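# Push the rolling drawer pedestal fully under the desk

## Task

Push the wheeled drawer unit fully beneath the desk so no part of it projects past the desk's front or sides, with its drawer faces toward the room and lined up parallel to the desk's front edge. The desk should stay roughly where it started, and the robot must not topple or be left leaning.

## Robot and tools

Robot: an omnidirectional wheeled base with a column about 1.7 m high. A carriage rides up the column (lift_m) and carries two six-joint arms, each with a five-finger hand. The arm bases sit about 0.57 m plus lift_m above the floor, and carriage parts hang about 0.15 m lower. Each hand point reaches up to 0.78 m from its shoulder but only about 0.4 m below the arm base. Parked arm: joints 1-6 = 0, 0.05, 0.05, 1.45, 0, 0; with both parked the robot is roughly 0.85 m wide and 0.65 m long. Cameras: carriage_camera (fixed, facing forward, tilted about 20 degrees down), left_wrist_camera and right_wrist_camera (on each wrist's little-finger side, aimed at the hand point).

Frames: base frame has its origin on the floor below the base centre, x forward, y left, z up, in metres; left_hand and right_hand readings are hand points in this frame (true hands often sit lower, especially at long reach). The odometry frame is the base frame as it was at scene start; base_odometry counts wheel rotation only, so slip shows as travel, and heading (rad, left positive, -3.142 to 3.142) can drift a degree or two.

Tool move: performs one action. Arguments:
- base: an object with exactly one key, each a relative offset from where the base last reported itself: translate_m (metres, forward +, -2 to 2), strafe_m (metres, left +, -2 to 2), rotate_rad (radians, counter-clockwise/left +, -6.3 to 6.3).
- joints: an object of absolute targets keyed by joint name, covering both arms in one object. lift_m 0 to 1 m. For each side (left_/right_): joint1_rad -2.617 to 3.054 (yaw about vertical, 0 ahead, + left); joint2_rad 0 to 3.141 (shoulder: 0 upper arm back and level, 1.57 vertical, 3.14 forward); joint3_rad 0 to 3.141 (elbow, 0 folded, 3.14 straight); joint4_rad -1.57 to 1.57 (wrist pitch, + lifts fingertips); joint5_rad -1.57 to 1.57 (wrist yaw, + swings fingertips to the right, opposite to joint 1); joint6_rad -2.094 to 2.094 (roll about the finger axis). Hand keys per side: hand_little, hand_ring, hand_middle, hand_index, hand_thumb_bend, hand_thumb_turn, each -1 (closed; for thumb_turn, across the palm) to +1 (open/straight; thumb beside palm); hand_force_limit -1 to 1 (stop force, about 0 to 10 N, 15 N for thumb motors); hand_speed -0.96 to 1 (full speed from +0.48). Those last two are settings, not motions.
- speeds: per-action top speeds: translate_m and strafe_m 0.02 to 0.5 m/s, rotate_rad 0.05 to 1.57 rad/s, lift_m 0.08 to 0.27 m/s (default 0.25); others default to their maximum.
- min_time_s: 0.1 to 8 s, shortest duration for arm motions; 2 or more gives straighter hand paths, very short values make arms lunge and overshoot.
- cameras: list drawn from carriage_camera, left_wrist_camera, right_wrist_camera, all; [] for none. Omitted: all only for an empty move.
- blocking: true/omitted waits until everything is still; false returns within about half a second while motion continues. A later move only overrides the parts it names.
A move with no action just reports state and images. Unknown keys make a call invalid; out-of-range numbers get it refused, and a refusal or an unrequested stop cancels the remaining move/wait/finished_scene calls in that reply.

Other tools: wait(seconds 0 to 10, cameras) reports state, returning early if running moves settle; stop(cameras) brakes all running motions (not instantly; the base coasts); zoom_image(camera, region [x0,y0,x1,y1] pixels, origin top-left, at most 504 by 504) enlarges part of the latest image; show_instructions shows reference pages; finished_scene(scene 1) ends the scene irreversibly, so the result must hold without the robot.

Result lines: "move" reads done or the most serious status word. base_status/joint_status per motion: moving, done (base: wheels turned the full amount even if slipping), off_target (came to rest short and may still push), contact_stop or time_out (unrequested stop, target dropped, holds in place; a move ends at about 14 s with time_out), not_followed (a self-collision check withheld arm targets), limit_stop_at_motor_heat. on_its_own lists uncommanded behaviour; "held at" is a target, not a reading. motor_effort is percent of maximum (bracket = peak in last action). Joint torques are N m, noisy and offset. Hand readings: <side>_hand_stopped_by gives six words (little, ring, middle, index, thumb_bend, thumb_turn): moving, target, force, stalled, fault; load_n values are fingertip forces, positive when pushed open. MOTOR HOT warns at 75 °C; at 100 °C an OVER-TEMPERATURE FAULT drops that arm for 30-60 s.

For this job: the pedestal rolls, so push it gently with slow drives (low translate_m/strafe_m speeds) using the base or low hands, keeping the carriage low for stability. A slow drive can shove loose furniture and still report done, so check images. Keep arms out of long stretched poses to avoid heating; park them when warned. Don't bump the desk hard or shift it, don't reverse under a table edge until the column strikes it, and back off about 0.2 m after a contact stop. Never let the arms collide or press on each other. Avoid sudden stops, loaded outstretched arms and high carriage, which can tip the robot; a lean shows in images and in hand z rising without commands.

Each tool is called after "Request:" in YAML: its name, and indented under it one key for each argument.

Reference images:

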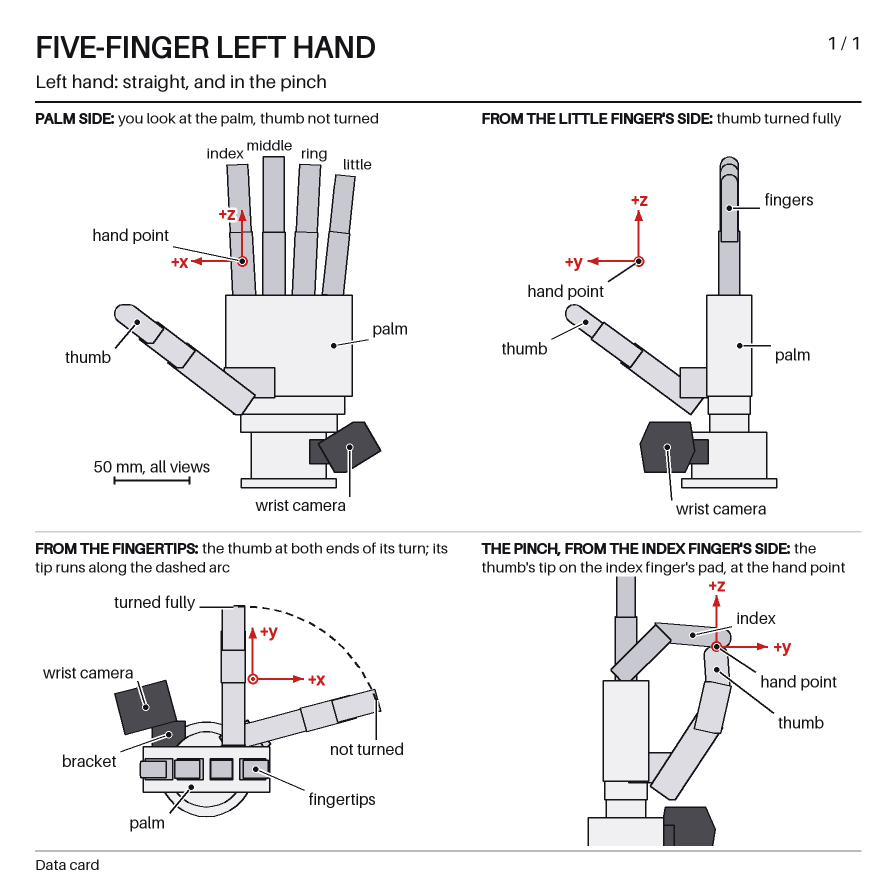

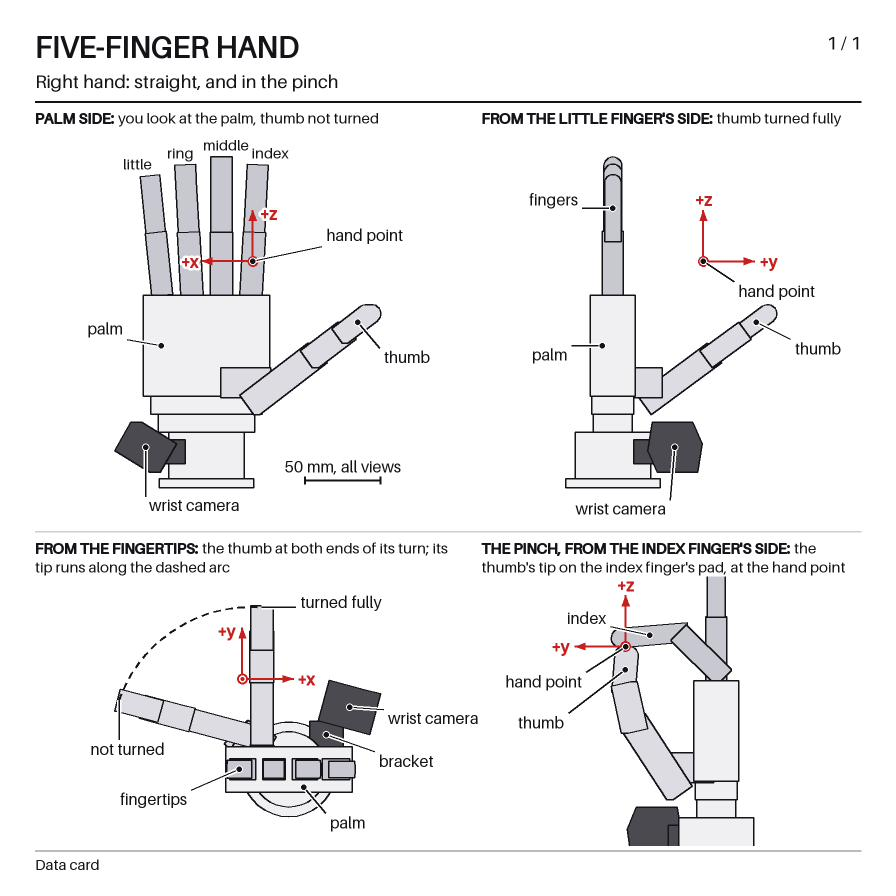

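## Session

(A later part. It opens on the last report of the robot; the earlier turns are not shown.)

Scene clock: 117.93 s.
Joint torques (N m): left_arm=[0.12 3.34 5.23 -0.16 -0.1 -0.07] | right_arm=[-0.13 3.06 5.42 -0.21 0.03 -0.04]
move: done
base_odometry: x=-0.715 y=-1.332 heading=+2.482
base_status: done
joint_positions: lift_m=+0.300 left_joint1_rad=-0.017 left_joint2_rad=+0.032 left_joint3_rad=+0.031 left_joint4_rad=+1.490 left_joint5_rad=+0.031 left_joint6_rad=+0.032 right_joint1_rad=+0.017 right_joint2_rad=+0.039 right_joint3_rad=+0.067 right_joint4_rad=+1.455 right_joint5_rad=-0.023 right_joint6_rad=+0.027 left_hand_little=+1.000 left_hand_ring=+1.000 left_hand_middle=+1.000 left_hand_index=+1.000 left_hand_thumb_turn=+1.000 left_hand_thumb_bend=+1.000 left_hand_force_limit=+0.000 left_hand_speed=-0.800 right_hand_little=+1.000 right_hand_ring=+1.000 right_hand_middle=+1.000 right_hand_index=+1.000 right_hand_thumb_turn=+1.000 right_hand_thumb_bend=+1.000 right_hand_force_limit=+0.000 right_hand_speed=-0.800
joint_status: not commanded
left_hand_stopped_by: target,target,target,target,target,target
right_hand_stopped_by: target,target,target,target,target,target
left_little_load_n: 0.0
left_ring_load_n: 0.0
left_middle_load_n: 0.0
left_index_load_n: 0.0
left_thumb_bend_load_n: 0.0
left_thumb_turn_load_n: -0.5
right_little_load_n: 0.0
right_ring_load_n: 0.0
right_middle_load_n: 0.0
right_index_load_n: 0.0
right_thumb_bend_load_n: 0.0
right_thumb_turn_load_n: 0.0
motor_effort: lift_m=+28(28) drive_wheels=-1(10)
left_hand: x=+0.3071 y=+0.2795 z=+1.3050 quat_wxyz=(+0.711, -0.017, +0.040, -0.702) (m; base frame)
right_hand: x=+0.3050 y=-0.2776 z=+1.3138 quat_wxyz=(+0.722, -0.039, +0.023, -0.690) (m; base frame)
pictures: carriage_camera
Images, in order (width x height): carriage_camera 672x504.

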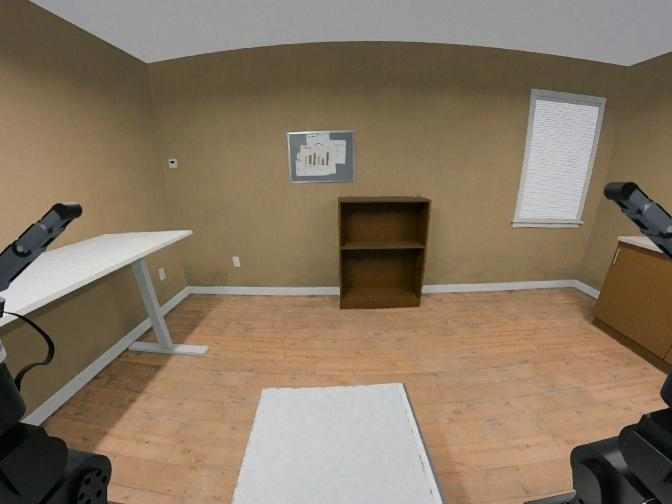

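Request:
move:
  base: {"translate_m": 0.12}
  speeds: {"translate_m": 0.1}
  cameras: ["carriage_camera"]

Request:
move:
  base: {"translate_m": 0.12}
  speeds: {"translate_m": 0.1}
  cameras: ["carriage_camera"]

Scene clock: 124.23 s.
Joint torques (N m): left_arm=[0.28 3.34 5.23 -0.11 -0.09 -0.02] | right_arm=[-0.13 3.08 5.5 -0.21 0.07 -0.04]
move: done
base_odometry: x=-0.810 y=-1.258 heading=+2.481
base_status: done
joint_positions: lift_m=+0.300 left_joint1_rad=-0.017 left_joint2_rad=+0.032 left_joint3_rad=+0.031 left_joint4_rad=+1.490 left_joint5_rad=+0.032 left_joint6_rad=+0.032 right_joint1_rad=+0.017 right_joint2_rad=+0.039 right_joint3_rad=+0.067 right_joint4_rad=+1.454 right_joint5_rad=-0.023 right_joint6_rad=+0.027 left_hand_little=+1.000 left_hand_ring=+1.000 left_hand_middle=+1.000 left_hand_index=+1.000 left_hand_thumb_turn=+1.000 left_hand_thumb_bend=+1.000 left_hand_force_limit=+0.000 left_hand_speed=-0.800 right_hand_little=+1.000 right_hand_ring=+1.000 right_hand_middle=+1.000 right_hand_index=+1.000 right_hand_thumb_turn=+1.000 right_hand_thumb_bend=+1.000 right_hand_force_limit=+0.000 right_hand_speed=-0.800
joint_status: not commanded
left_hand_stopped_by: target,target,target,target,target,target
right_hand_stopped_by: target,target,target,target,target,target
left_little_load_n: 0.0
left_ring_load_n: 0.0
left_middle_load_n: 0.0
left_index_load_n: 0.0
left_thumb_bend_load_n: 0.0
left_thumb_turn_load_n: 0.0
right_little_load_n: 0.0
right_ring_load_n: 0.0
right_middle_load_n: 0.0
right_index_load_n: 0.0
right_thumb_bend_load_n: 0.0
right_thumb_turn_load_n: 0.0
motor_effort: lift_m=+28(28) drive_wheels=+6(11)
left_hand: x=+0.3071 y=+0.2794 z=+1.3050 quat_wxyz=(+0.711, -0.017, +0.041, -0.702) (m; base frame)
right_hand: x=+0.3052 y=-0.2776 z=+1.3137 quat_wxyz=(+0.722, -0.039, +0.023, -0.690) (m; base frame)
pictures: carriage_camera
Images, in order (width x height): carriage_camera 672x504.

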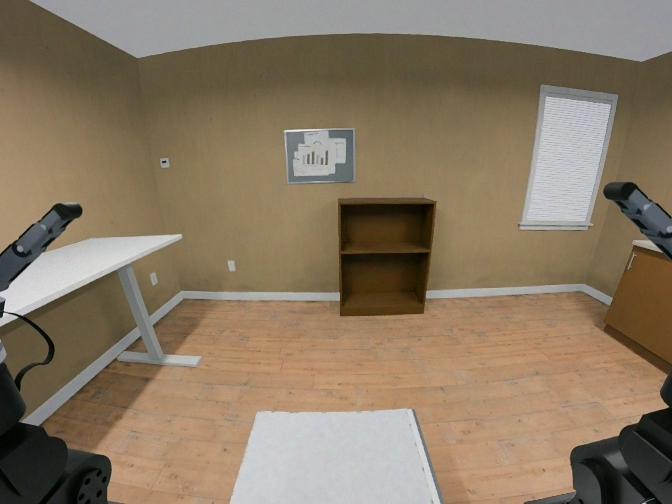

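Scene clock: 126.13 s.
Joint torques (N m): left_arm=[0.21 3.07 5.09 -0.13 -0.12 -0.05] | right_arm=[-0.17 2.93 5.44 -0.23 0.03 -0.03]
move: done
base_odometry: x=-0.904 y=-1.184 heading=+2.481
base_status: done
joint_positions: lift_m=+0.300 left_joint1_rad=-0.017 left_joint2_rad=+0.032 left_joint3_rad=+0.031 left_joint4_rad=+1.491 left_joint5_rad=+0.032 left_joint6_rad=+0.032 right_joint1_rad=+0.017 right_joint2_rad=+0.039 right_joint3_rad=+0.067 right_joint4_rad=+1.455 right_joint5_rad=-0.023 right_joint6_rad=+0.027 left_hand_little=+1.000 left_hand_ring=+1.000 left_hand_middle=+1.000 left_hand_index=+1.000 left_hand_thumb_turn=+1.000 left_hand_thumb_bend=+1.000 left_hand_force_limit=+0.000 left_hand_speed=-0.800 right_hand_little=+1.000 right_hand_ring=+1.000 right_hand_middle=+1.000 right_hand_index=+1.000 right_hand_thumb_turn=+1.000 right_hand_thumb_bend=+1.000 right_hand_force_limit=+0.000 right_hand_speed=-0.800
joint_status: not commanded
left_hand_stopped_by: target,target,target,target,target,target
right_hand_stopped_by: target,target,target,target,target,target
left_little_load_n: 0.0
left_ring_load_n: 0.0
left_middle_load_n: 0.0
left_index_load_n: 0.0
left_thumb_bend_load_n: 0.0
left_thumb_turn_load_n: 0.0
right_little_load_n: 0.0
right_ring_load_n: 0.0
right_middle_load_n: 0.0
right_index_load_n: 0.0
right_thumb_bend_load_n: 0.0
right_thumb_turn_load_n: 0.0
motor_effort: lift_m=+28(28) drive_wheels=+5(18)
left_hand: x=+0.3069 y=+0.2794 z=+1.3050 quat_wxyz=(+0.711, -0.017, +0.040, -0.702) (m; base frame)
right_hand: x=+0.3050 y=-0.2776 z=+1.3138 quat_wxyz=(+0.722, -0.039, +0.023, -0.690) (m; base frame)
pictures: carriage_camera
Images, in order (width x height): carriage_camera 672x504.

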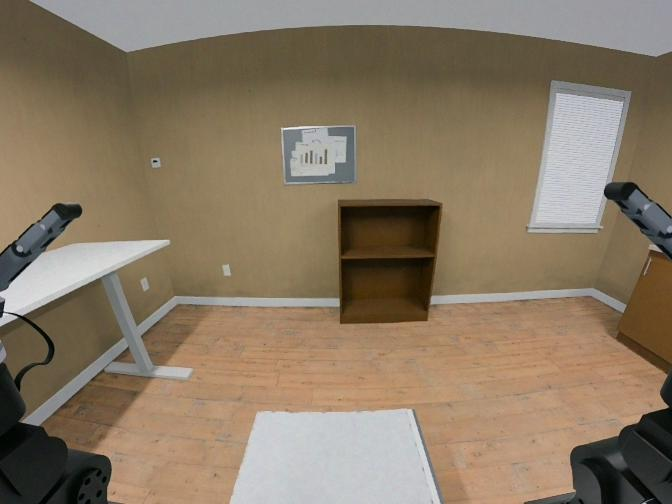

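Request:
move:
  base: {"translate_m": 0.22}
  speeds: {"translate_m": 0.1}
  cameras: ["carriage_camera"]

Request:
move:
  base: {"translate_m": -0.4}
  speeds: {"translate_m": 0.3}
  cameras: ["carriage_camera"]

Scene clock: 135.80 s.
Joint torques (N m): left_arm=[0.36 2.85 5.24 -0.12 -0.12 -0.03] | right_arm=[-0.09 2.85 5.5 -0.24 0.02 -0.04]
move: done
base_odometry: x=-1.078 y=-1.049 heading=+2.480
base_status: done
joint_positions: lift_m=+0.300 left_joint1_rad=-0.017 left_joint2_rad=+0.032 left_joint3_rad=+0.031 left_joint4_rad=+1.492 left_joint5_rad=+0.032 left_joint6_rad=+0.032 right_joint1_rad=+0.017 right_joint2_rad=+0.039 right_joint3_rad=+0.067 right_joint4_rad=+1.455 right_joint5_rad=-0.023 right_joint6_rad=+0.027 left_hand_little=+1.000 left_hand_ring=+1.000 left_hand_middle=+1.000 left_hand_index=+1.000 left_hand_thumb_turn=+1.000 left_hand_thumb_bend=+1.000 left_hand_force_limit=+0.000 left_hand_speed=-0.800 right_hand_little=+1.000 right_hand_ring=+1.000 right_hand_middle=+1.000 right_hand_index=+1.000 right_hand_thumb_turn=+1.000 right_hand_thumb_bend=+1.000 right_hand_force_limit=+0.000 right_hand_speed=-0.800
joint_status: not commanded
left_hand_stopped_by: target,target,target,target,target,target
right_hand_stopped_by: target,target,target,target,target,target
left_little_load_n: 0.0
left_ring_load_n: 0.0
left_middle_load_n: 0.0
left_index_load_n: 0.0
left_thumb_bend_load_n: 0.0
left_thumb_turn_load_n: 0.0
right_little_load_n: 0.0
right_ring_load_n: 0.0
right_middle_load_n: 0.0
right_index_load_n: 0.0
right_thumb_bend_load_n: 0.0
right_thumb_turn_load_n: 0.0
motor_effort: lift_m=+28(28) drive_wheels=+5(17)
left_hand: x=+0.3067 y=+0.2794 z=+1.3051 quat_wxyz=(+0.711, -0.016, +0.040, -0.702) (m; base frame)
right_hand: x=+0.3050 y=-0.2776 z=+1.3138 quat_wxyz=(+0.722, -0.039, +0.023, -0.690) (m; base frame)
pictures: carriage_camera
Images, in order (width x height): carriage_camera 672x504.

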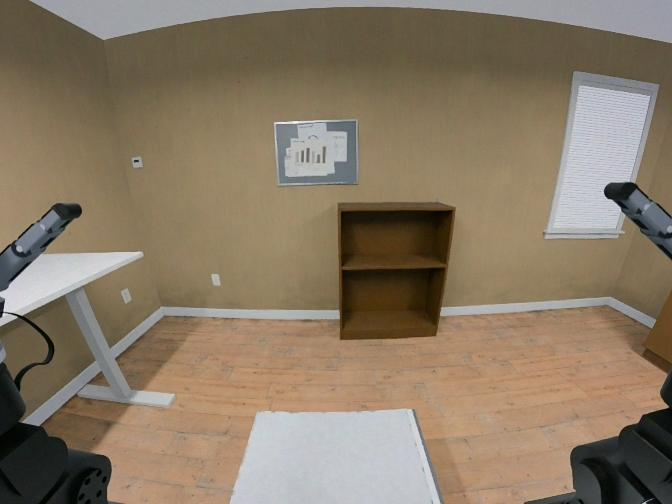

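Scene clock: 138.63 s.
Joint torques (N m): left_arm=[0.28 3.41 5.38 -0.13 -0.11 -0.08] | right_arm=[-0.31 3.08 5.38 -0.22 0.03 -0.03]
move: done
base_odometry: x=-0.762 y=-1.294 heading=+2.480
base_status: done
joint_positions: lift_m=+0.300 left_joint1_rad=-0.017 left_joint2_rad=+0.032 left_joint3_rad=+0.031 left_joint4_rad=+1.490 left_joint5_rad=+0.032 left_joint6_rad=+0.032 right_joint1_rad=+0.017 right_joint2_rad=+0.039 right_joint3_rad=+0.067 right_joint4_rad=+1.453 right_joint5_rad=-0.023 right_joint6_rad=+0.027 left_hand_little=+1.000 left_hand_ring=+1.000 left_hand_middle=+1.000 left_hand_index=+1.000 left_hand_thumb_turn=+1.000 left_hand_thumb_bend=+1.000 left_hand_force_limit=+0.000 left_hand_speed=-0.800 right_hand_little=+1.000 right_hand_ring=+1.000 right_hand_middle=+1.000 right_hand_index=+1.000 right_hand_thumb_turn=+1.000 right_hand_thumb_bend=+1.000 right_hand_force_limit=+0.000 right_hand_speed=-0.800
joint_status: not commanded
left_hand_stopped_by: target,target,target,target,target,target
right_hand_stopped_by: target,target,target,target,target,target
left_little_load_n: 0.0
left_ring_load_n: 0.0
left_middle_load_n: 0.0
left_index_load_n: 0.0
left_thumb_bend_load_n: 0.0
left_thumb_turn_load_n: 0.0
right_little_load_n: 0.0
right_ring_load_n: 0.0
right_middle_load_n: 0.0
right_index_load_n: 0.0
right_thumb_bend_load_n: 0.0
right_thumb_turn_load_n: 0.0
motor_effort: lift_m=+28(28) drive_wheels=+2(13)
left_hand: x=+0.3071 y=+0.2794 z=+1.3050 quat_wxyz=(+0.711, -0.017, +0.041, -0.702) (m; base frame)
right_hand: x=+0.3056 y=-0.2776 z=+1.3136 quat_wxyz=(+0.722, -0.040, +0.024, -0.690) (m; base frame)
pictures: carriage_camera
Images, in order (width x height): carriage_camera 672x504.

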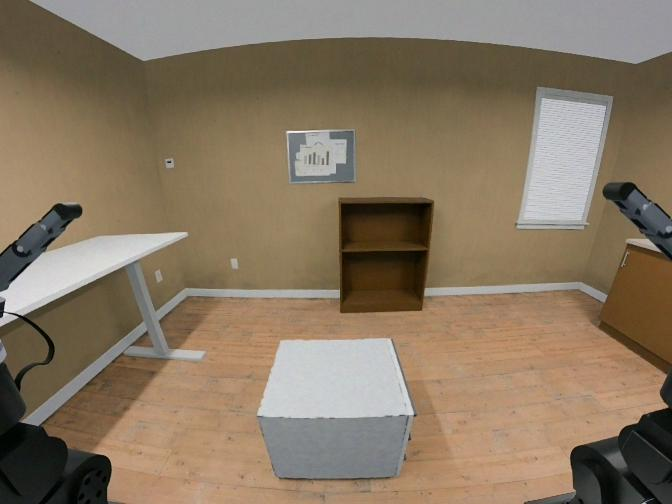

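Request:
move:
  base: {"strafe_m": -0.98}

Request:
move:
  base: {"translate_m": 0.89}

Request:
move:
  base: {"rotate_rad": 1.573}
  cameras: ["carriage_camera"]

Request:
zoom_image:
  camera: "carriage_camera"
  region: [220, 170, 500, 380]

Scene clock: 150.10 s.
Joint torques (N m): left_arm=[0.17 3.43 5.2 -0.14 -0.11 -0.01] | right_arm=[-0.27 3.11 5.27 -0.17 0.03 -0.02]
move: done
base_odometry: x=-0.160 y=-0.521 heading=+2.480
base_status: done
joint_positions: lift_m=+0.300 left_joint1_rad=-0.017 left_joint2_rad=+0.032 left_joint3_rad=+0.031 left_joint4_rad=+1.490 left_joint5_rad=+0.032 left_joint6_rad=+0.032 right_joint1_rad=+0.018 right_joint2_rad=+0.039 right_joint3_rad=+0.067 right_joint4_rad=+1.453 right_joint5_rad=-0.023 right_joint6_rad=+0.027 left_hand_little=+1.000 left_hand_ring=+1.000 left_hand_middle=+1.000 left_hand_index=+1.000 left_hand_thumb_turn=+1.000 left_hand_thumb_bend=+1.000 left_hand_force_limit=+0.000 left_hand_speed=-0.800 right_hand_little=+1.000 right_hand_ring=+1.000 right_hand_middle=+1.000 right_hand_index=+1.000 right_hand_thumb_turn=+1.000 right_hand_thumb_bend=+1.000 right_hand_force_limit=+0.000 right_hand_speed=-0.800
joint_status: not commanded
left_hand_stopped_by: target,target,target,target,target,target
right_hand_stopped_by: target,target,target,target,target,target
left_little_load_n: 0.0
left_ring_load_n: 0.0
left_middle_load_n: 0.0
left_index_load_n: 0.0
left_thumb_bend_load_n: 0.0
left_thumb_turn_load_n: 0.0
right_little_load_n: 0.0
right_ring_load_n: -0.5
right_middle_load_n: 0.0
right_index_load_n: 0.0
right_thumb_bend_load_n: 0.0
right_thumb_turn_load_n: 0.0
motor_effort: lift_m=+28(28) drive_wheels=+0(11)
left_hand: x=+0.3071 y=+0.2794 z=+1.3050 quat_wxyz=(+0.711, -0.017, +0.041, -0.702) (m; base frame)
right_hand: x=+0.3056 y=-0.2775 z=+1.3136 quat_wxyz=(+0.722, -0.040, +0.024, -0.690) (m; base frame)
pictures: none

Scene clock: 154.17 s.
Joint torques (N m): left_arm=[0.28 3.32 5.07 -0.14 -0.1 -0.05] | right_arm=[-0.28 2.92 5.46 -0.19 0.06 -0.02]
move: done
base_odometry: x=-0.862 y=+0.026 heading=+2.480
base_status: done
joint_positions: lift_m=+0.300 left_joint1_rad=-0.017 left_joint2_rad=+0.032 left_joint3_rad=+0.031 left_joint4_rad=+1.490 left_joint5_rad=+0.032 left_joint6_rad=+0.032 right_joint1_rad=+0.018 right_joint2_rad=+0.039 right_joint3_rad=+0.067 right_joint4_rad=+1.453 right_joint5_rad=-0.023 right_joint6_rad=+0.027 left_hand_little=+1.000 left_hand_ring=+1.000 left_hand_middle=+1.000 left_hand_index=+1.000 left_hand_thumb_turn=+1.000 left_hand_thumb_bend=+1.000 left_hand_force_limit=+0.000 left_hand_speed=-0.800 right_hand_little=+1.000 right_hand_ring=+1.000 right_hand_middle=+1.000 right_hand_index=+1.000 right_hand_thumb_turn=+1.000 right_hand_thumb_bend=+1.000 right_hand_force_limit=+0.000 right_hand_speed=-0.800
joint_status: not commanded
left_hand_stopped_by: target,target,target,target,target,target
right_hand_stopped_by: target,target,target,target,target,target
left_little_load_n: 0.0
left_ring_load_n: 0.0
left_middle_load_n: 0.0
left_index_load_n: 0.0
left_thumb_bend_load_n: 0.0
left_thumb_turn_load_n: 0.0
right_little_load_n: 0.0
right_ring_load_n: 0.0
right_middle_load_n: 0.0
right_index_load_n: 0.0
right_thumb_bend_load_n: 0.0
right_thumb_turn_load_n: 0.0
motor_effort: lift_m=+28(28) drive_wheels=-1(12)
left_hand: x=+0.3073 y=+0.2794 z=+1.3049 quat_wxyz=(+0.711, -0.017, +0.041, -0.702) (m; base frame)
right_hand: x=+0.3054 y=-0.2775 z=+1.3136 quat_wxyz=(+0.722, -0.040, +0.024, -0.690) (m; base frame)
pictures: none

Scene clock: 157.27 s.
Joint torques (N m): left_arm=[0.23 3.33 5.08 -0.13 -0.11 -0.04] | right_arm=[-0.1 3 5.31 -0.17 0.02 0]
move: done
base_odometry: x=-0.862 y=+0.026 heading=-2.231
base_status: done
joint_positions: lift_m=+0.300 left_joint1_rad=-0.017 left_joint2_rad=+0.032 left_joint3_rad=+0.031 left_joint4_rad=+1.490 left_joint5_rad=+0.032 left_joint6_rad=+0.032 right_joint1_rad=+0.018 right_joint2_rad=+0.039 right_joint3_rad=+0.067 right_joint4_rad=+1.453 right_joint5_rad=-0.023 right_joint6_rad=+0.027 left_hand_little=+1.000 left_hand_ring=+1.000 left_hand_middle=+1.000 left_hand_index=+1.000 left_hand_thumb_turn=+1.000 left_hand_thumb_bend=+1.000 left_hand_force_limit=+0.000 left_hand_speed=-0.800 right_hand_little=+1.000 right_hand_ring=+1.000 right_hand_middle=+1.000 right_hand_index=+1.000 right_hand_thumb_turn=+1.000 right_hand_thumb_bend=+1.000 right_hand_force_limit=+0.000 right_hand_speed=-0.800
joint_status: not commanded
left_hand_stopped_by: target,target,target,target,target,target
right_hand_stopped_by: target,target,target,target,target,target
left_little_load_n: 0.0
left_ring_load_n: 0.0
left_middle_load_n: 0.0
left_index_load_n: 0.0
left_thumb_bend_load_n: 0.0
left_thumb_turn_load_n: 0.0
right_little_load_n: 0.0
right_ring_load_n: 0.0
right_middle_load_n: 0.0
right_index_load_n: 0.0
right_thumb_bend_load_n: 0.0
right_thumb_turn_load_n: 0.0
motor_effort: lift_m=+28(28) drive_wheels=+7(12)
left_hand: x=+0.3073 y=+0.2794 z=+1.3049 quat_wxyz=(+0.711, -0.017, +0.041, -0.702) (m; base frame)
right_hand: x=+0.3055 y=-0.2775 z=+1.3136 quat_wxyz=(+0.722, -0.040, +0.024, -0.690) (m; base frame)
pictures: carriage_camera
Images, in order (width x height): carriage_camera 672x504.

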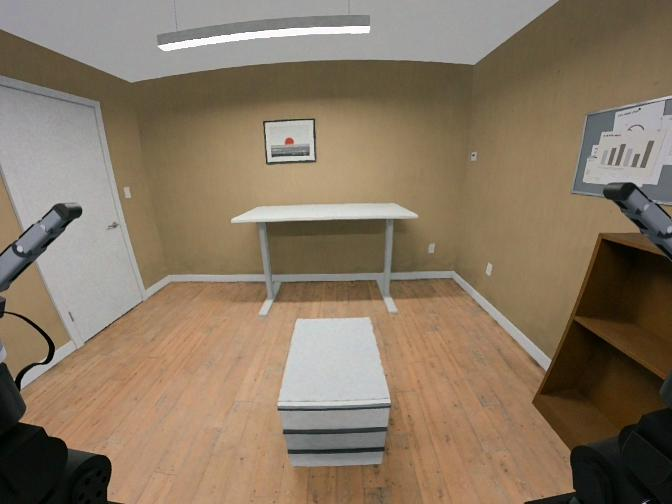

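Scaled by 1.800 from the camera's 672x504 image, which has a finer 960x720 frame.

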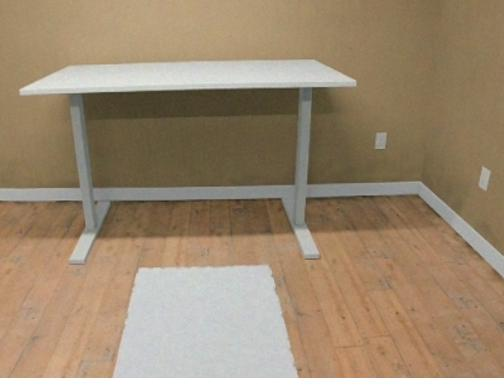

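Request:
move:
  base: {"rotate_rad": 0.035}
  joints: {"lift_m": 0.62}
  cameras: ["carriage_camera"]

Request:
zoom_image:
  camera: "carriage_camera"
  region: [130, 200, 330, 350]

Request:
zoom_image:
  camera: "carriage_camera"
  region: [330, 200, 530, 350]

Request:
zoom_image:
  camera: "carriage_camera"
  region: [250, 350, 450, 500]

Scene clock: 176.03 s.
Joint torques (N m): left_arm=[0.1 3.43 5.19 -0.11 -0.13 -0.04] | right_arm=[-0.25 3.03 5.33 -0.23 0.02 -0.05]
move: done
base_odometry: x=-0.862 y=+0.026 heading=-2.196
base_status: done
joint_positions: lift_m=+0.620 left_joint1_rad=-0.017 left_joint2_rad=+0.032 left_joint3_rad=+0.031 left_joint4_rad=+1.490 left_joint5_rad=+0.032 left_joint6_rad=+0.032 right_joint1_rad=+0.018 right_joint2_rad=+0.039 right_joint3_rad=+0.067 right_joint4_rad=+1.453 right_joint5_rad=-0.023 right_joint6_rad=+0.027 left_hand_little=+1.000 left_hand_ring=+1.000 left_hand_middle=+1.000 left_hand_index=+1.000 left_hand_thumb_turn=+1.000 left_hand_thumb_bend=+1.000 left_hand_force_limit=+0.000 left_hand_speed=-0.800 right_hand_little=+1.000 right_hand_ring=+1.000 right_hand_middle=+1.000 right_hand_index=+1.000 right_hand_thumb_turn=+1.000 right_hand_thumb_bend=+1.000 right_hand_force_limit=+0.000 right_hand_speed=-0.800
joint_status: all done
left_hand_stopped_by: target,target,target,target,target,target
right_hand_stopped_by: target,target,target,target,target,target
left_little_load_n: 0.0
left_ring_load_n: 0.0
left_middle_load_n: 0.0
left_index_load_n: 0.0
left_thumb_bend_load_n: 0.0
left_thumb_turn_load_n: 0.0
right_little_load_n: 0.0
right_ring_load_n: 0.0
right_middle_load_n: -0.5
right_index_load_n: 0.0
right_thumb_bend_load_n: 0.0
right_thumb_turn_load_n: 0.0
motor_effort: lift_m=+27(34) drive_wheels=+7(12)
left_hand: x=+0.3072 y=+0.2794 z=+1.6251 quat_wxyz=(+0.711, -0.017, +0.041, -0.702) (m; base frame)
right_hand: x=+0.3054 y=-0.2775 z=+1.6338 quat_wxyz=(+0.722, -0.040, +0.024, -0.690) (m; base frame)
pictures: carriage_camera
Images, in order (width x height): carriage_camera 672x504.

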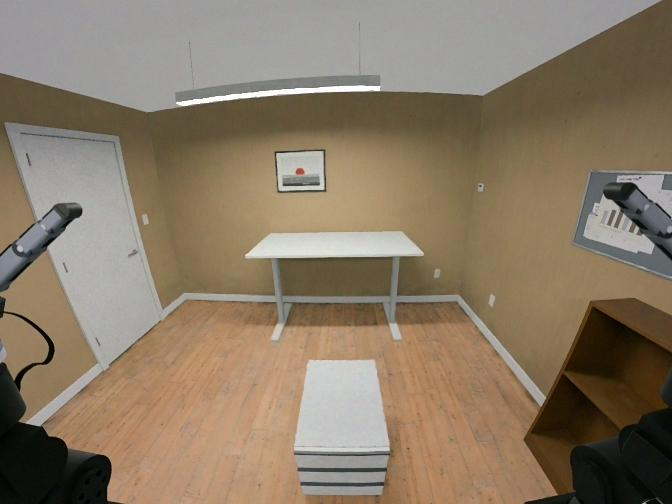

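Scaled by 2.520 from the camera's 672x504 image, which has a finer 960x720 frame.

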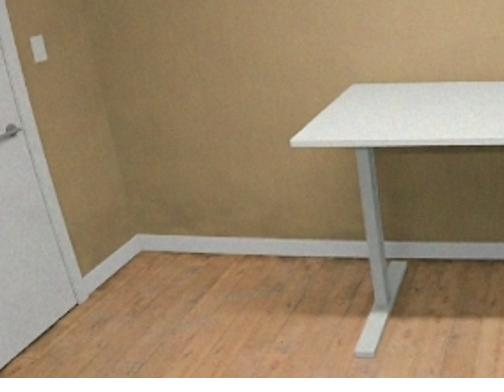

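Scaled by 2.520 from the camera's 672x504 image, which has a finer 960x720 frame.

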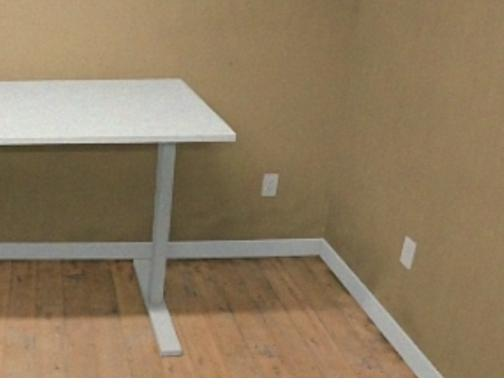

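Scaled by 2.520 from the camera's 672x504 image, which has a finer 960x720 frame.

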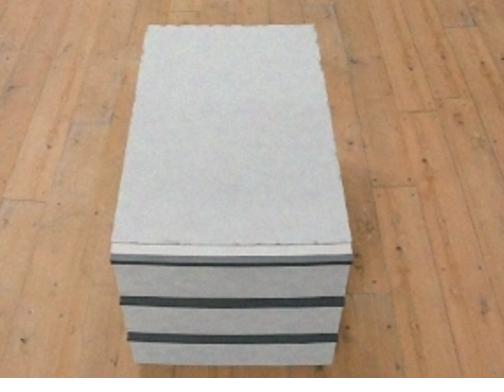

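Request:
move:
  base: {"rotate_rad": 0.046}

Request:
move:
  base: {"translate_m": 0.6}
  speeds: {"translate_m": 0.12}
  cameras: ["carriage_camera"]

Request:
move:
  base: {"translate_m": 0.3}
  speeds: {"translate_m": 0.12}
  cameras: ["carriage_camera"]

Scene clock: 208.70 s.
Joint torques (N m): left_arm=[0.27 3.25 5.22 -0.11 -0.09 0] | right_arm=[-0.16 3 5.23 -0.21 0 -0.03]
move: done
base_odometry: x=-0.862 y=+0.026 heading=-2.151
base_status: done
joint_positions: lift_m=+0.620 left_joint1_rad=-0.017 left_joint2_rad=+0.032 left_joint3_rad=+0.031 left_joint4_rad=+1.490 left_joint5_rad=+0.032 left_joint6_rad=+0.032 right_joint1_rad=+0.018 right_joint2_rad=+0.039 right_joint3_rad=+0.067 right_joint4_rad=+1.454 right_joint5_rad=-0.023 right_joint6_rad=+0.027 left_hand_little=+1.000 left_hand_ring=+1.000 left_hand_middle=+1.000 left_hand_index=+1.000 left_hand_thumb_turn=+1.000 left_hand_thumb_bend=+1.000 left_hand_force_limit=+0.000 left_hand_speed=-0.800 right_hand_little=+1.000 right_hand_ring=+1.000 right_hand_middle=+1.000 right_hand_index=+1.000 right_hand_thumb_turn=+1.000 right_hand_thumb_bend=+1.000 right_hand_force_limit=+0.000 right_hand_speed=-0.800
joint_status: not commanded
left_hand_stopped_by: target,target,target,target,target,target
right_hand_stopped_by: target,target,target,target,target,target
left_little_load_n: 0.0
left_ring_load_n: 0.0
left_middle_load_n: 0.0
left_index_load_n: 0.0
left_thumb_bend_load_n: 0.0
left_thumb_turn_load_n: 0.0
right_little_load_n: 0.0
right_ring_load_n: 0.0
right_middle_load_n: 0.0
right_index_load_n: 0.0
right_thumb_bend_load_n: 0.0
right_thumb_turn_load_n: 0.0
motor_effort: lift_m=+27(27) drive_wheels=+7(12)
left_hand: x=+0.3072 y=+0.2794 z=+1.6251 quat_wxyz=(+0.711, -0.017, +0.041, -0.702) (m; base frame)
right_hand: x=+0.3053 y=-0.2775 z=+1.6338 quat_wxyz=(+0.722, -0.040, +0.024, -0.690) (m; base frame)
pictures: none

Scene clock: 214.47 s.
Joint torques (N m): left_arm=[0.03 3.37 5.42 -0.17 -0.12 0.01] | right_arm=[-0.46 3 5.18 -0.27 0.09 -0.03]
move: done
base_odometry: x=-1.190 y=-0.476 heading=-2.150
base_status: done
joint_positions: lift_m=+0.620 left_joint1_rad=-0.017 left_joint2_rad=+0.032 left_joint3_rad=+0.031 left_joint4_rad=+1.491 left_joint5_rad=+0.032 left_joint6_rad=+0.032 right_joint1_rad=+0.018 right_joint2_rad=+0.039 right_joint3_rad=+0.067 right_joint4_rad=+1.455 right_joint5_rad=-0.023 right_joint6_rad=+0.027 left_hand_little=+1.000 left_hand_ring=+1.000 left_hand_middle=+1.000 left_hand_index=+1.000 left_hand_thumb_turn=+1.000 left_hand_thumb_bend=+1.000 left_hand_force_limit=+0.000 left_hand_speed=-0.800 right_hand_little=+1.000 right_hand_ring=+1.000 right_hand_middle=+1.000 right_hand_index=+1.000 right_hand_thumb_turn=+1.000 right_hand_thumb_bend=+1.000 right_hand_force_limit=+0.000 right_hand_speed=-0.800
joint_status: not commanded
left_hand_stopped_by: target,target,target,target,target,target
right_hand_stopped_by: target,target,target,target,target,target
left_little_load_n: 0.0
left_ring_load_n: 0.0
left_middle_load_n: 0.0
left_index_load_n: 0.0
left_thumb_bend_load_n: 0.0
left_thumb_turn_load_n: 0.0
right_little_load_n: 0.0
right_ring_load_n: 0.0
right_middle_load_n: 0.0
right_index_load_n: 0.0
right_thumb_bend_load_n: 0.0
right_thumb_turn_load_n: 0.0
motor_effort: lift_m=+27(28) drive_wheels=+8(18)
left_hand: x=+0.3070 y=+0.2794 z=+1.6251 quat_wxyz=(+0.711, -0.017, +0.041, -0.702) (m; base frame)
right_hand: x=+0.3050 y=-0.2775 z=+1.6338 quat_wxyz=(+0.722, -0.039, +0.023, -0.690) (m; base frame)
pictures: carriage_camera
Images, in order (width x height): carriage_camera 672x504.

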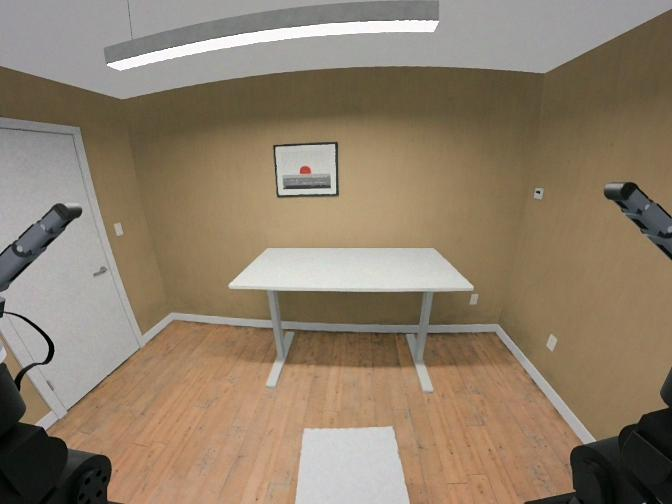

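Scene clock: 217.73 s.
Joint torques (N m): left_arm=[0.13 3.34 5.2 -0.16 -0.12 -0.04] | right_arm=[-0.24 3.03 5.45 -0.22 0.05 -0.01]
move: done
base_odometry: x=-1.354 y=-0.727 heading=-2.149
base_status: done
joint_positions: lift_m=+0.620 left_joint1_rad=-0.017 left_joint2_rad=+0.032 left_joint3_rad=+0.031 left_joint4_rad=+1.491 left_joint5_rad=+0.032 left_joint6_rad=+0.032 right_joint1_rad=+0.018 right_joint2_rad=+0.039 right_joint3_rad=+0.067 right_joint4_rad=+1.455 right_joint5_rad=-0.023 right_joint6_rad=+0.027 left_hand_little=+1.000 left_hand_ring=+1.000 left_hand_middle=+1.000 left_hand_index=+1.000 left_hand_thumb_turn=+1.000 left_hand_thumb_bend=+1.000 left_hand_force_limit=+0.000 left_hand_speed=-0.800 right_hand_little=+1.000 right_hand_ring=+1.000 right_hand_middle=+1.000 right_hand_index=+1.000 right_hand_thumb_turn=+1.000 right_hand_thumb_bend=+1.000 right_hand_force_limit=+0.000 right_hand_speed=-0.800
joint_status: not commanded
left_hand_stopped_by: target,target,target,target,target,target
right_hand_stopped_by: target,target,target,target,target,target
left_little_load_n: 0.0
left_ring_load_n: 0.0
left_middle_load_n: 0.0
left_index_load_n: 0.0
left_thumb_bend_load_n: 0.0
left_thumb_turn_load_n: 0.0
right_little_load_n: 0.0
right_ring_load_n: 0.0
right_middle_load_n: 0.0
right_index_load_n: 0.5
right_thumb_bend_load_n: 0.0
right_thumb_turn_load_n: 0.0
motor_effort: lift_m=+27(28) drive_wheels=+8(18)
left_hand: x=+0.3070 y=+0.2794 z=+1.6251 quat_wxyz=(+0.711, -0.017, +0.041, -0.702) (m; base frame)
right_hand: x=+0.3050 y=-0.2775 z=+1.6338 quat_wxyz=(+0.722, -0.039, +0.023, -0.690) (m; base frame)
pictures: carriage_camera
Images, in order (width x height): carriage_camera 672x504.

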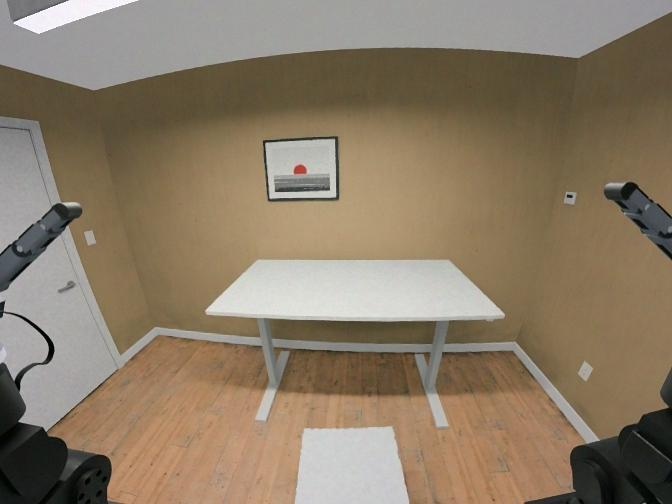

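Request:
move:
  base: {"translate_m": -0.05}
  speeds: {"translate_m": 0.1}

Request:
move:
  base: {"rotate_rad": -0.087}
  cameras: ["carriage_camera"]

Request:
move:
  base: {"translate_m": 0.3}
  speeds: {"translate_m": 0.1}
  cameras: ["carriage_camera"]

Scene clock: 225.27 s.
Joint torques (N m): left_arm=[0.34 3.11 5.35 -0.09 -0.1 0] | right_arm=[-0.32 2.93 5.42 -0.21 0.02 -0.03]
move: done
base_odometry: x=-1.326 y=-0.686 heading=-2.149
base_status: done
joint_positions: lift_m=+0.620 left_joint1_rad=-0.017 left_joint2_rad=+0.032 left_joint3_rad=+0.031 left_joint4_rad=+1.490 left_joint5_rad=+0.032 left_joint6_rad=+0.032 right_joint1_rad=+0.018 right_joint2_rad=+0.039 right_joint3_rad=+0.067 right_joint4_rad=+1.453 right_joint5_rad=-0.023 right_joint6_rad=+0.027 left_hand_little=+1.000 left_hand_ring=+1.000 left_hand_middle=+1.000 left_hand_index=+1.000 left_hand_thumb_turn=+1.000 left_hand_thumb_bend=+1.000 left_hand_force_limit=+0.000 left_hand_speed=-0.800 right_hand_little=+1.000 right_hand_ring=+1.000 right_hand_middle=+1.000 right_hand_index=+1.000 right_hand_thumb_turn=+1.000 right_hand_thumb_bend=+1.000 right_hand_force_limit=+0.000 right_hand_speed=-0.800
joint_status: not commanded
left_hand_stopped_by: target,target,target,target,target,target
right_hand_stopped_by: target,target,target,target,target,target
left_little_load_n: 0.0
left_ring_load_n: 0.0
left_middle_load_n: 0.0
left_index_load_n: 0.0
left_thumb_bend_load_n: 0.0
left_thumb_turn_load_n: 0.0
right_little_load_n: 0.5
right_ring_load_n: 0.0
right_middle_load_n: 0.0
right_index_load_n: 0.0
right_thumb_bend_load_n: 0.5
right_thumb_turn_load_n: 0.0
motor_effort: lift_m=+28(28) drive_wheels=+4(8)
left_hand: x=+0.3073 y=+0.2794 z=+1.6250 quat_wxyz=(+0.711, -0.017, +0.041, -0.702) (m; base frame)
right_hand: x=+0.3055 y=-0.2775 z=+1.6337 quat_wxyz=(+0.722, -0.040, +0.024, -0.690) (m; base frame)
pictures: none

Scene clock: 226.23 s.
Joint torques (N m): left_arm=[0.27 3.32 5.42 -0.15 -0.09 -0.03] | right_arm=[-0.29 3.02 5.37 -0.21 0.05 -0.03]
move: done
base_odometry: x=-1.326 y=-0.686 heading=-2.236
base_status: done
joint_positions: lift_m=+0.620 left_joint1_rad=-0.017 left_joint2_rad=+0.032 left_joint3_rad=+0.031 left_joint4_rad=+1.490 left_joint5_rad=+0.032 left_joint6_rad=+0.032 right_joint1_rad=+0.018 right_joint2_rad=+0.039 right_joint3_rad=+0.067 right_joint4_rad=+1.453 right_joint5_rad=-0.023 right_joint6_rad=+0.027 left_hand_little=+1.000 left_hand_ring=+1.000 left_hand_middle=+1.000 left_hand_index=+1.000 left_hand_thumb_turn=+1.000 left_hand_thumb_bend=+1.000 left_hand_force_limit=+0.000 left_hand_speed=-0.800 right_hand_little=+1.000 right_hand_ring=+1.000 right_hand_middle=+1.000 right_hand_index=+1.000 right_hand_thumb_turn=+1.000 right_hand_thumb_bend=+1.000 right_hand_force_limit=+0.000 right_hand_speed=-0.800
joint_status: not commanded
left_hand_stopped_by: target,target,target,target,target,target
right_hand_stopped_by: target,target,target,target,target,target
left_little_load_n: 0.0
left_ring_load_n: 0.0
left_middle_load_n: 0.0
left_index_load_n: 0.0
left_thumb_bend_load_n: 0.0
left_thumb_turn_load_n: 0.0
right_little_load_n: 0.0
right_ring_load_n: 0.0
right_middle_load_n: 0.0
right_index_load_n: 0.0
right_thumb_bend_load_n: 0.0
right_thumb_turn_load_n: 0.0
motor_effort: lift_m=+28(28) drive_wheels=+0(9)
left_hand: x=+0.3073 y=+0.2794 z=+1.6250 quat_wxyz=(+0.711, -0.017, +0.041, -0.702) (m; base frame)
right_hand: x=+0.3054 y=-0.2775 z=+1.6337 quat_wxyz=(+0.722, -0.040, +0.024, -0.690) (m; base frame)
pictures: carriage_camera
Images, in order (width x height): carriage_camera 672x504.

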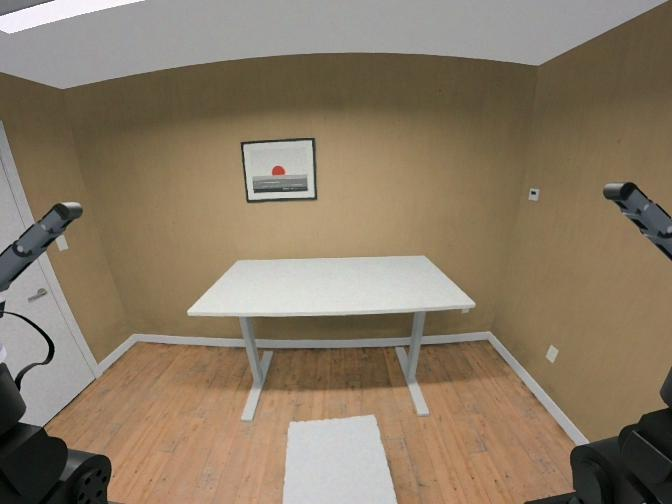

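Scene clock: 230.03 s.
Joint torques (N m): left_arm=[0.36 3.25 5.08 -0.15 -0.11 -0.06] | right_arm=[-0.21 2.99 5.46 -0.23 0.06 -0.07]
move: done
base_odometry: x=-1.512 y=-0.921 heading=-2.237
base_status: done
joint_positions: lift_m=+0.620 left_joint1_rad=-0.017 left_joint2_rad=+0.032 left_joint3_rad=+0.031 left_joint4_rad=+1.492 left_joint5_rad=+0.032 left_joint6_rad=+0.032 right_joint1_rad=+0.018 right_joint2_rad=+0.039 right_joint3_rad=+0.067 right_joint4_rad=+1.454 right_joint5_rad=-0.023 right_joint6_rad=+0.027 left_hand_little=+1.000 left_hand_ring=+1.000 left_hand_middle=+1.000 left_hand_index=+1.000 left_hand_thumb_turn=+1.000 left_hand_thumb_bend=+1.000 left_hand_force_limit=+0.000 left_hand_speed=-0.800 right_hand_little=+1.000 right_hand_ring=+1.000 right_hand_middle=+1.000 right_hand_index=+1.000 right_hand_thumb_turn=+1.000 right_hand_thumb_bend=+1.000 right_hand_force_limit=+0.000 right_hand_speed=-0.800
joint_status: not commanded
left_hand_stopped_by: target,target,target,target,target,target
right_hand_stopped_by: target,target,target,target,target,target
left_little_load_n: 0.0
left_ring_load_n: 0.0
left_middle_load_n: 0.0
left_index_load_n: 0.0
left_thumb_bend_load_n: 0.0
left_thumb_turn_load_n: 0.0
right_little_load_n: 0.0
right_ring_load_n: 0.0
right_middle_load_n: 0.0
right_index_load_n: 0.0
right_thumb_bend_load_n: 0.0
right_thumb_turn_load_n: 0.0
motor_effort: lift_m=+28(28) drive_wheels=+8(16)
left_hand: x=+0.3066 y=+0.2794 z=+1.6252 quat_wxyz=(+0.711, -0.016, +0.040, -0.702) (m; base frame)
right_hand: x=+0.3052 y=-0.2775 z=+1.6337 quat_wxyz=(+0.722, -0.039, +0.023, -0.690) (m; base frame)
pictures: carriage_camera
Images, in order (width x height): carriage_camera 672x504.

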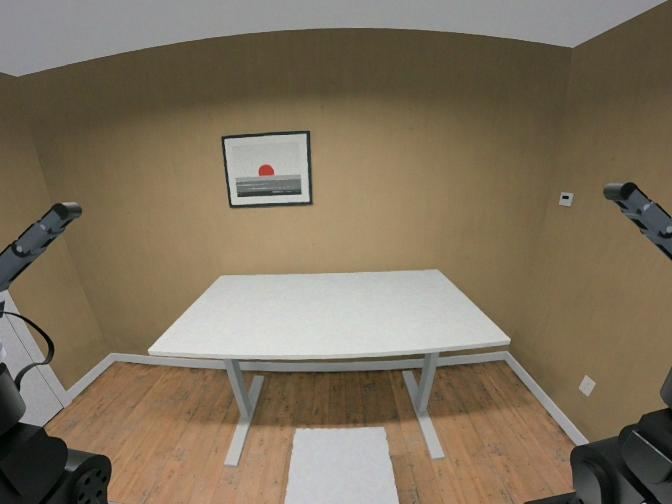

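Request:
move:
  base: {"translate_m": 0.3}
  speeds: {"translate_m": 0.1}
  cameras: ["all"]

Scene clock: 257.13 s.
Joint torques (N m): left_arm=[0.36 3.21 5.15 -0.16 -0.16 0.04] | right_arm=[-0.29 2.95 5.19 -0.24 0.08 -0.05]
move: done
base_odometry: x=-1.698 y=-1.157 heading=-2.238
base_status: done
joint_positions: lift_m=+0.620 left_joint1_rad=-0.017 left_joint2_rad=+0.032 left_joint3_rad=+0.031 left_joint4_rad=+1.493 left_joint5_rad=+0.032 left_joint6_rad=+0.032 right_joint1_rad=+0.018 right_joint2_rad=+0.039 right_joint3_rad=+0.067 right_joint4_rad=+1.454 right_joint5_rad=-0.023 right_joint6_rad=+0.027 left_hand_little=+1.000 left_hand_ring=+1.000 left_hand_middle=+1.000 left_hand_index=+1.000 left_hand_thumb_turn=+1.000 left_hand_thumb_bend=+1.000 left_hand_force_limit=+0.000 left_hand_speed=-0.800 right_hand_little=+1.000 right_hand_ring=+1.000 right_hand_middle=+1.000 right_hand_index=+1.000 right_hand_thumb_turn=+1.000 right_hand_thumb_bend=+1.000 right_hand_force_limit=+0.000 right_hand_speed=-0.800
joint_status: not commanded
left_hand_stopped_by: target,target,target,target,target,target
right_hand_stopped_by: target,target,target,target,target,target
left_little_load_n: 0.0
left_ring_load_n: 0.0
left_middle_load_n: 0.0
left_index_load_n: 0.0
left_thumb_bend_load_n: 0.0
left_thumb_turn_load_n: 0.0
right_little_load_n: 0.0
right_ring_load_n: 0.0
right_middle_load_n: 0.0
right_index_load_n: 0.0
right_thumb_bend_load_n: 0.0
right_thumb_turn_load_n: 0.0
motor_effort: lift_m=+28(28) drive_wheels=+7(19)
left_hand: x=+0.3065 y=+0.2794 z=+1.6252 quat_wxyz=(+0.711, -0.016, +0.040, -0.702) (m; base frame)
right_hand: x=+0.3052 y=-0.2775 z=+1.6337 quat_wxyz=(+0.722, -0.039, +0.023, -0.690) (m; base frame)
pictures: carriage_camera, left_wrist_camera, right_wrist_camera
Images, in order (width x height): carriage_camera 672x504, left_wrist_camera 672x504, right_wrist_camera 672x504.

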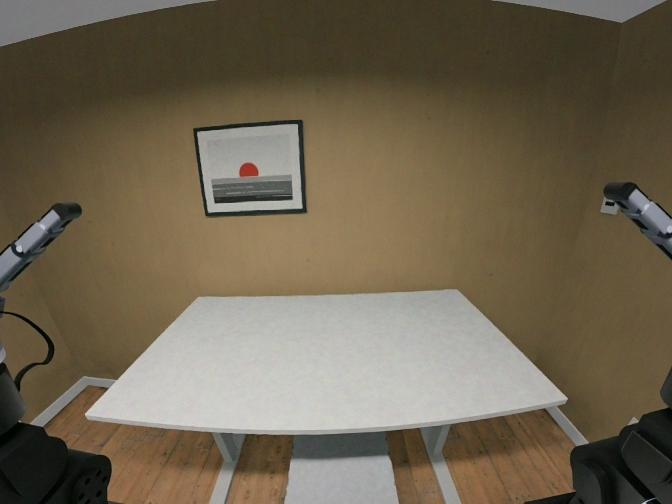

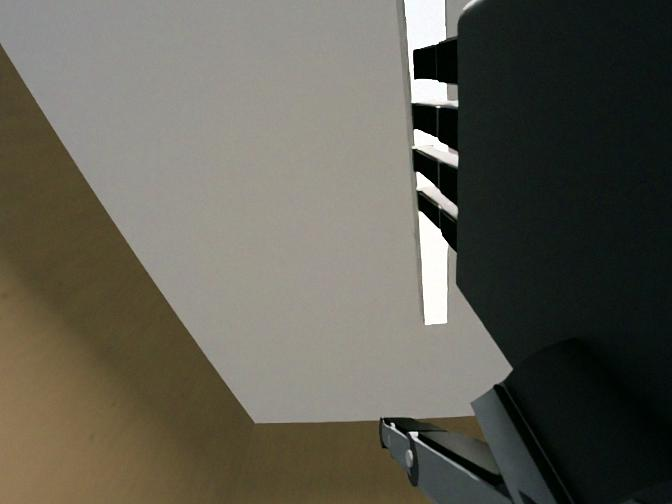

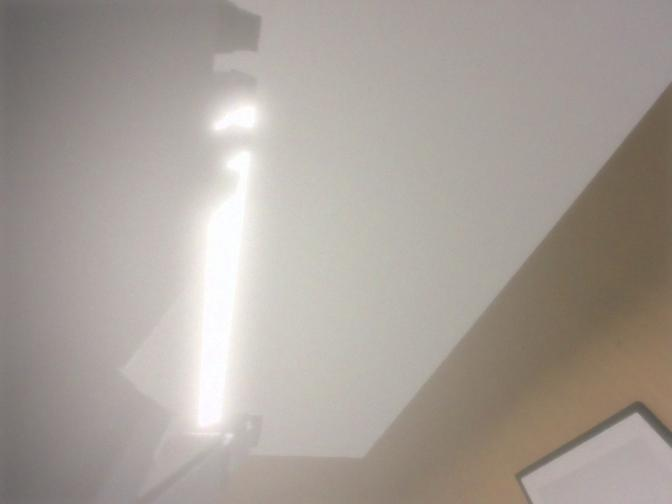

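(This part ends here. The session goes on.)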